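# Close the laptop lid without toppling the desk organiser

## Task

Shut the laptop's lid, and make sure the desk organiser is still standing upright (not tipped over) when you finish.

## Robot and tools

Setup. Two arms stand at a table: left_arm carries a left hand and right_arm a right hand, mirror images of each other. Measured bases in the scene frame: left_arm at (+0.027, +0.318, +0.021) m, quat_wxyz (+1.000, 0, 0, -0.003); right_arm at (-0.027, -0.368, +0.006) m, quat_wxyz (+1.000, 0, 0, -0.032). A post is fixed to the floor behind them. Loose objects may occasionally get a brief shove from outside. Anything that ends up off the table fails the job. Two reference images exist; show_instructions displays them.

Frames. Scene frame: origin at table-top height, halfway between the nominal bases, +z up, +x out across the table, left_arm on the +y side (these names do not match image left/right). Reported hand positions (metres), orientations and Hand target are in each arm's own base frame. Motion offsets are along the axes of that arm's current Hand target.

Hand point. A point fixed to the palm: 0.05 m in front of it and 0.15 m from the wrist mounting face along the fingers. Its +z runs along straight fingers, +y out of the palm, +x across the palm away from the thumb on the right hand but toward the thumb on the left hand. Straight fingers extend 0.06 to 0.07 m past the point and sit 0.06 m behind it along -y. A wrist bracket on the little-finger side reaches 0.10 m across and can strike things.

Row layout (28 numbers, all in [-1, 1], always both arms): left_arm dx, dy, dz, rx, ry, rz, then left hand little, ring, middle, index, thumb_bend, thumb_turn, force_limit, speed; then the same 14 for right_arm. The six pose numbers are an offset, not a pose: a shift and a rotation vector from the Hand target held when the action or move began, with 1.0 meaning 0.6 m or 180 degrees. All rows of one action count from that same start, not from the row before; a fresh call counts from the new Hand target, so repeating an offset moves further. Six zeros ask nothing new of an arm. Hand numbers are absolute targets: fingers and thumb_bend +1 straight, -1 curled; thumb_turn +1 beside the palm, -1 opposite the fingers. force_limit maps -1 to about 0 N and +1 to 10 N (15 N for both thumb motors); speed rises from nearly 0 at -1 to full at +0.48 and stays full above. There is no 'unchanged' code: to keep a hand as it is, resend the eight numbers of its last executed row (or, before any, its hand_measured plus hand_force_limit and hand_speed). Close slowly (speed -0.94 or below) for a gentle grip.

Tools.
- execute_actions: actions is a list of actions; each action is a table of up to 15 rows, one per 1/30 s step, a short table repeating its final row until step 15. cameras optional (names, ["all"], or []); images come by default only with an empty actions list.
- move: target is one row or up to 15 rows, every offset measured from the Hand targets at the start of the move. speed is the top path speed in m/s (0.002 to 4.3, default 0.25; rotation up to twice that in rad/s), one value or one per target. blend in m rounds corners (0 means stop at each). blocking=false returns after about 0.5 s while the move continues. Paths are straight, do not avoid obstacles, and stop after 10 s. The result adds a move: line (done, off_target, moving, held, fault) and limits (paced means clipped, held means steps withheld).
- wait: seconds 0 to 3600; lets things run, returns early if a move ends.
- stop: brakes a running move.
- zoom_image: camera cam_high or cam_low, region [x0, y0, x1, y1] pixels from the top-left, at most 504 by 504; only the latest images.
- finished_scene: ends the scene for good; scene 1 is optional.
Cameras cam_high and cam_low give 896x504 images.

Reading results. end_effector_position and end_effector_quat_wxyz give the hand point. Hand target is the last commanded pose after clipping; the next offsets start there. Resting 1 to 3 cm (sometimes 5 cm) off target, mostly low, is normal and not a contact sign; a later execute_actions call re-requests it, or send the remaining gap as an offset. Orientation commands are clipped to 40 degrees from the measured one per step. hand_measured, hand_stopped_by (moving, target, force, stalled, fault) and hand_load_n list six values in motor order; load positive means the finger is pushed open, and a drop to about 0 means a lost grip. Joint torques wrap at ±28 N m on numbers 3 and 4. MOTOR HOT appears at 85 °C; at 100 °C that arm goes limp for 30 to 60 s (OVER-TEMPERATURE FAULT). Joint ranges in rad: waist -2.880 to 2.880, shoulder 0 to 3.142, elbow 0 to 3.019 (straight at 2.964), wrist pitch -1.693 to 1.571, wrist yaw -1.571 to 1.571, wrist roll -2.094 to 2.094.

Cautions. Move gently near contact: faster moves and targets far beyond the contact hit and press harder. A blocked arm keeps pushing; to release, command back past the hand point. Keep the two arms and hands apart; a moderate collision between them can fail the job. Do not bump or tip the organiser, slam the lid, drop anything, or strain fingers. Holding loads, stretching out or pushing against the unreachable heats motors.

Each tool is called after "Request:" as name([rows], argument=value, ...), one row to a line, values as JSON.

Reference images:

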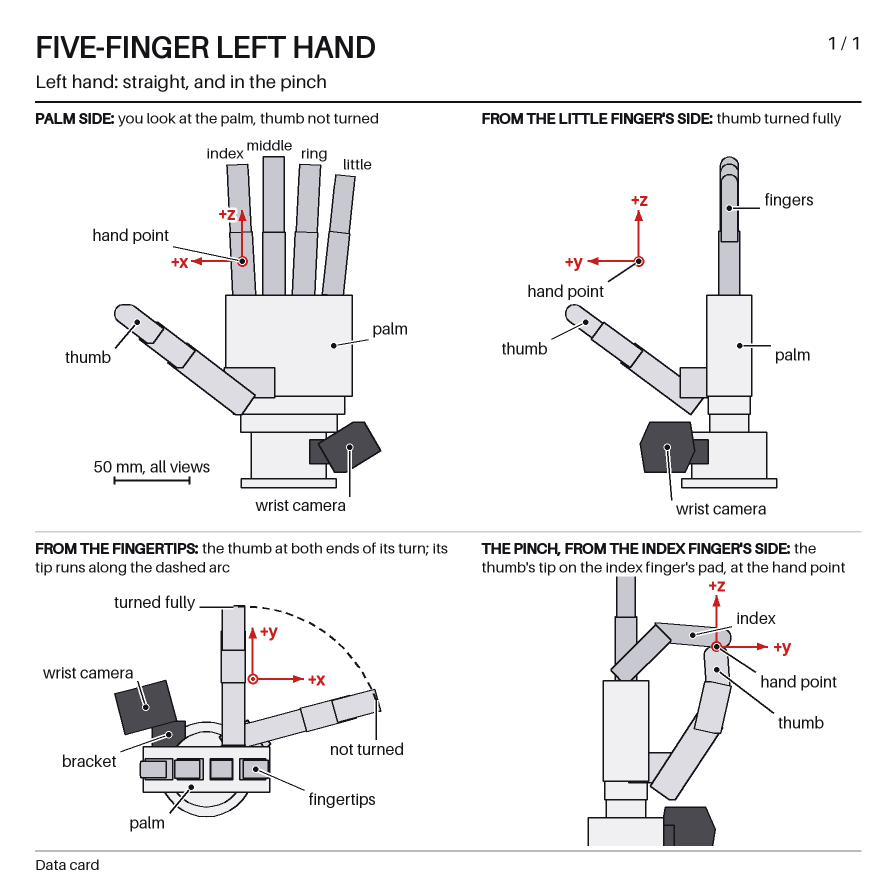

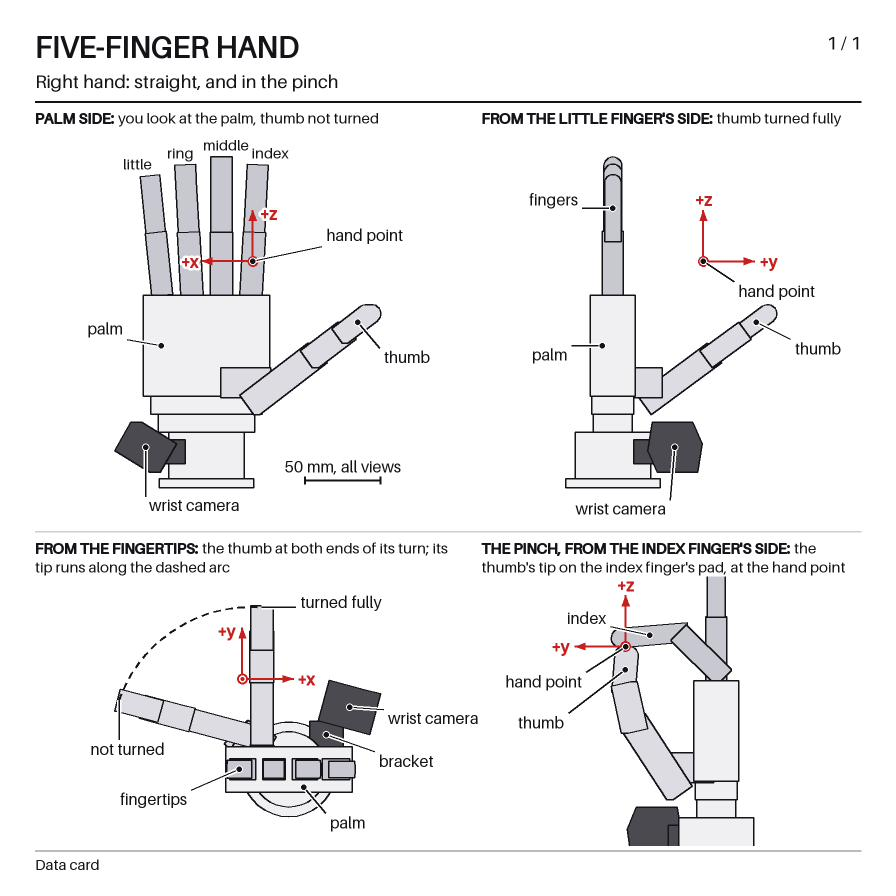

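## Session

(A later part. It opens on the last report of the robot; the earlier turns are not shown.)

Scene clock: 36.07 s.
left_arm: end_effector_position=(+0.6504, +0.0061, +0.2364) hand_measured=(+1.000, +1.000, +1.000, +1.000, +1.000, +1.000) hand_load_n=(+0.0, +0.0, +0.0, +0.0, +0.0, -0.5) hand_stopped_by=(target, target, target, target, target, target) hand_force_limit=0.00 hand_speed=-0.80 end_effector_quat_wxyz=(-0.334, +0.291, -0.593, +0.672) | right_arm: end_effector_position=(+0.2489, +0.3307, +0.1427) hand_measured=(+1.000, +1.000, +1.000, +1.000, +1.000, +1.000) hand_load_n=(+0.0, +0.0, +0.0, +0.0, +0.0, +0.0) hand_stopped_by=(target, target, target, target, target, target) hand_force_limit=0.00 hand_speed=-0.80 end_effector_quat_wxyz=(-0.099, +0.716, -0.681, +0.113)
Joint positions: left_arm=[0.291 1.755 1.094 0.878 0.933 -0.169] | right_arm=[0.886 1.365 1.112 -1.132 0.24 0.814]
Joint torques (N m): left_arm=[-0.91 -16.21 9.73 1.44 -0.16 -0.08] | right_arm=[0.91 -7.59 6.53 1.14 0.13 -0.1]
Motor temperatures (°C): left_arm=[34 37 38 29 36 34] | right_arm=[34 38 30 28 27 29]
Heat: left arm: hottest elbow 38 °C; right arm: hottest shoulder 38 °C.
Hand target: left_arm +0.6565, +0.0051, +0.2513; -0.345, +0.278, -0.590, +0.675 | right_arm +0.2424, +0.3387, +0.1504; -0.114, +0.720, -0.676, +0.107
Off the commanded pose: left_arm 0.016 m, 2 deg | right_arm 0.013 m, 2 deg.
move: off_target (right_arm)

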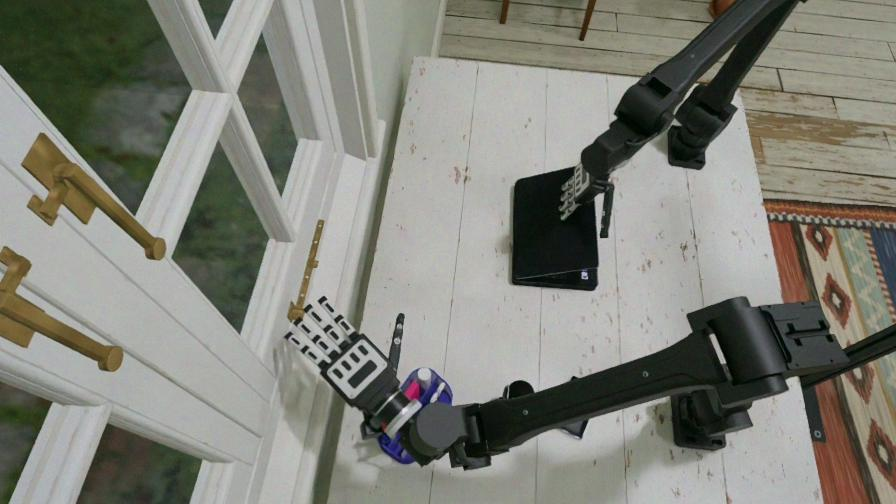

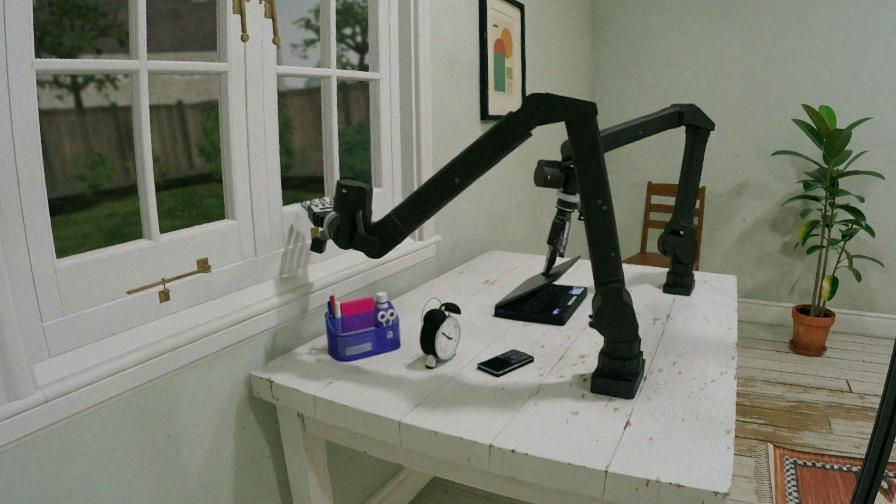

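Request:
move(target=[0,0,0,0,0,0,1,1,1,1,1,1,0,-0.8, 0,0.0435,0.091,0,0,0,1,1,1,1,1,1,0,-0.8], speed=0.05, cameras=["all"])

Request:
zoom_image(camera="cam_low", region=[420, 160, 640, 340])

Scene clock: 38.37 s.
left_arm: end_effector_position=(+0.6504, +0.0061, +0.2364) hand_measured=(+1.000, +1.000, +1.000, +1.000, +1.000, +1.000) hand_load_n=(+0.0, +0.0, +0.0, +0.0, +0.0, +0.0) hand_stopped_by=(target, target, target, target, target, target) hand_force_limit=0.00 hand_speed=-0.80 end_effector_quat_wxyz=(-0.334, +0.291, -0.593, +0.672) | right_arm: end_effector_position=(+0.2338, +0.3292, +0.0917) hand_measured=(+1.000, +1.000, +1.000, +1.000, +1.000, +1.000) hand_load_n=(+0.0, +0.0, +0.0, +0.0, +0.0, +0.0) hand_stopped_by=(target, target, target, target, target, target) hand_force_limit=0.00 hand_speed=-0.80 end_effector_quat_wxyz=(-0.105, +0.719, -0.679, +0.106)
Joint positions: left_arm=[0.291 1.755 1.094 0.878 0.933 -0.169] | right_arm=[0.907 1.376 0.981 -0.982 0.231 0.827]
Joint torques (N m): left_arm=[-0.97 -16.09 9.73 1.46 -0.16 -0.07] | right_arm=[0.67 -5.13 6.45 1.62 0.25 -0.07]
Heat: left arm: hottest elbow 38 °C; right arm: hottest shoulder 38 °C.
Hand target: left_arm +0.6565, +0.0051, +0.2513; -0.345, +0.278, -0.590, +0.675 | right_arm +0.2344, +0.3382, +0.0904; -0.114, +0.720, -0.676, +0.107
Off the commanded pose: left_arm 0.016 m, 2 deg | right_arm 0.009 m, 1 deg.
move: done

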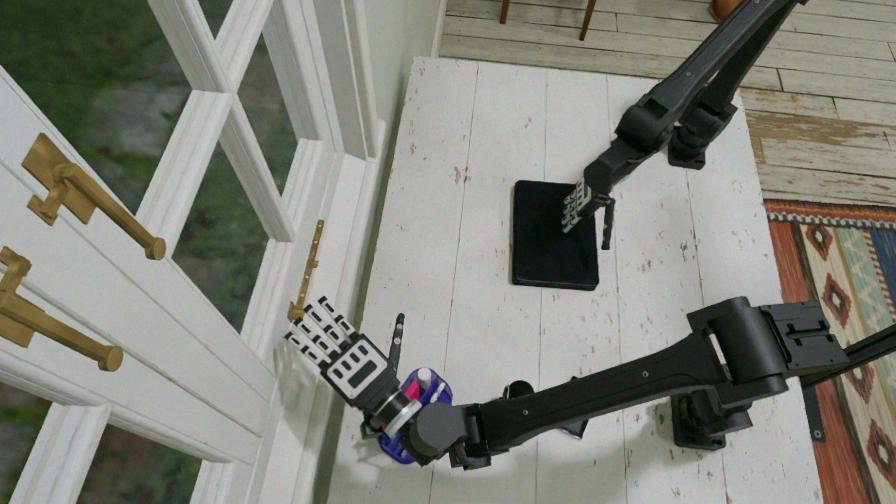

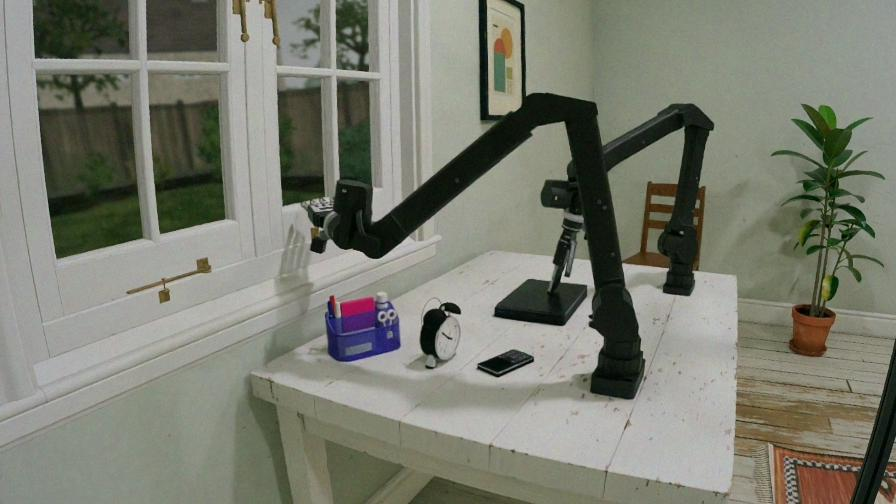

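Scaled by 2.291 from the camera's image (finer frame: 1280x720).

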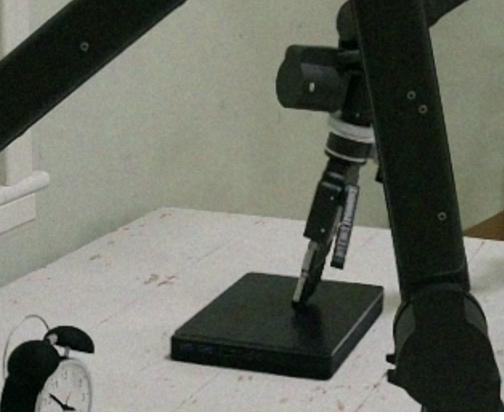

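Request:
move([
  [0,0,0,0,0,0,1,1,1,1,1,1,0,-0.8, 0,0.0077,0.0238,0,0,0,1,1,1,1,1,1,0,-0.8],
  [0,0,0,0,0,0,1,1,1,1,1,1,0,-0.8, 0,-0.0618,-0.19,0,0,0,1,1,1,1,1,1,0,-0.8],
], speed=[0.05,0.12], cameras=["all"])

Request:
zoom_image(camera="cam_low", region=[440, 230, 640, 340])

Request:
zoom_image(camera="cam_high", region=[460, 140, 640, 310])

Scene clock: 41.50 s.
left_arm: end_effector_position=(+0.6504, +0.0061, +0.2364) hand_measured=(+1.000, +1.000, +1.000, +1.000, +1.000, +1.000) hand_load_n=(+0.0, +0.0, +0.0, +0.0, +0.0, +0.0) hand_stopped_by=(target, target, target, target, target, target) hand_force_limit=0.00 hand_speed=-0.80 end_effector_quat_wxyz=(-0.334, +0.291, -0.593, +0.672) | right_arm: end_effector_position=(+0.2271, +0.3242, +0.1812) hand_measured=(+1.000, +1.000, +1.000, +1.000, +1.000, +1.000) hand_load_n=(+0.0, +0.0, +0.0, +0.0, +0.0, +0.0) hand_stopped_by=(target, target, target, target, target, target) hand_force_limit=0.00 hand_speed=-0.80 end_effector_quat_wxyz=(-0.081, +0.724, -0.676, +0.110)
Joint positions: left_arm=[0.291 1.755 1.094 0.878 0.933 -0.169] | right_arm=[0.915 1.326 1.18 -1.283 0.235 0.829]
Joint torques (N m): left_arm=[-0.97 -16.09 9.73 1.46 -0.16 -0.08] | right_arm=[0.44 -7.12 10.29 0.54 0.09 -0.09]
Heat: left arm: hottest elbow 38 °C; right arm: hottest shoulder 38 °C.
Hand target: left_arm +0.6565, +0.0051, +0.2513; -0.345, +0.278, -0.590, +0.675 | right_arm +0.2345, +0.3381, +0.2103; -0.114, +0.720, -0.676, +0.107
Off the commanded pose: left_arm 0.016 m, 2 deg | right_arm 0.033 m, 4 deg.
move: off_target (right_arm)

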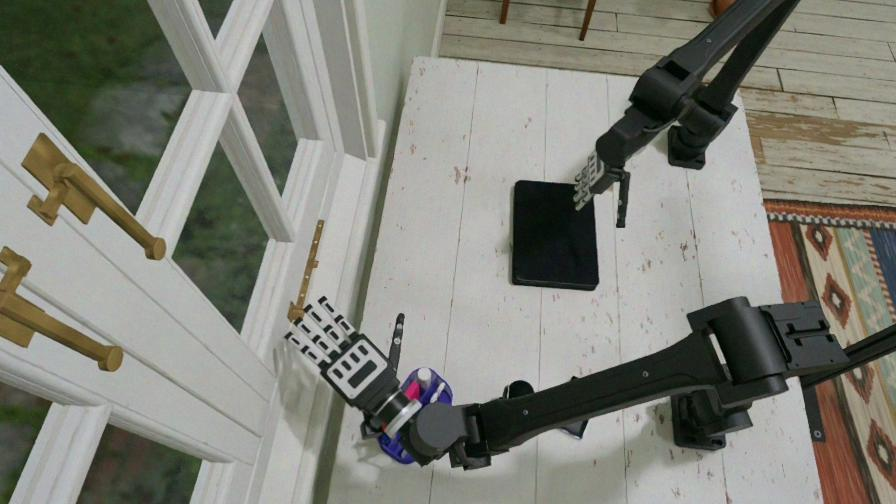

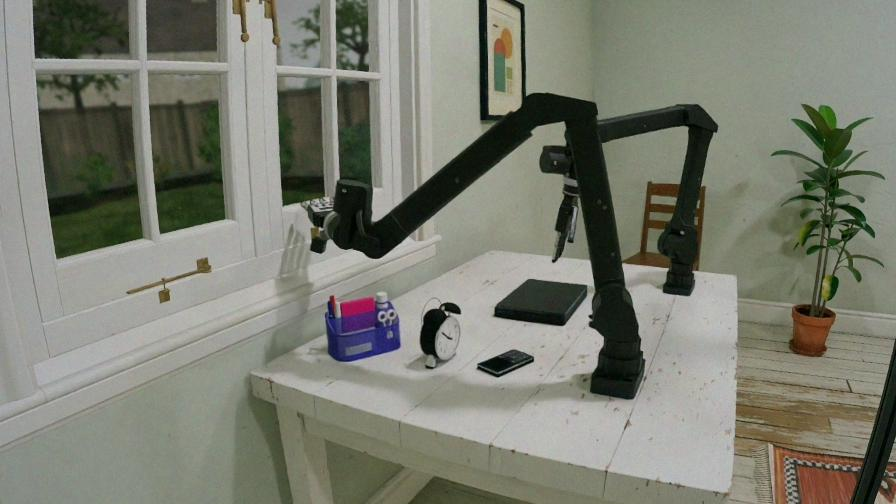

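Scaled by 2.520 from the camera's image (finer frame: 1280x720).

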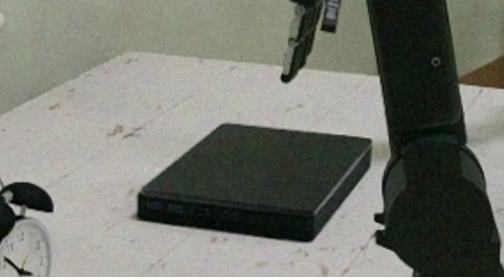

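Scaled by 2.800 from the camera's image (finer frame: 1280x720).

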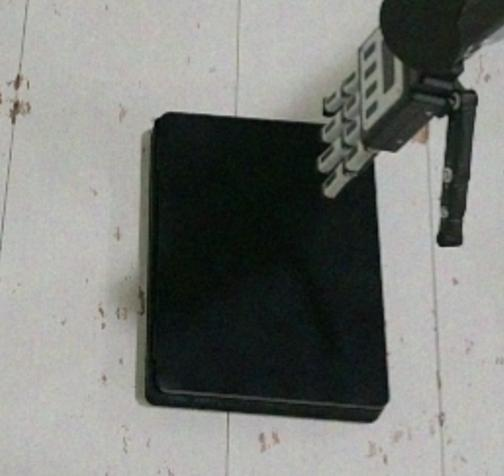

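Request:
finished_scene()

The scene is finished: the task was done.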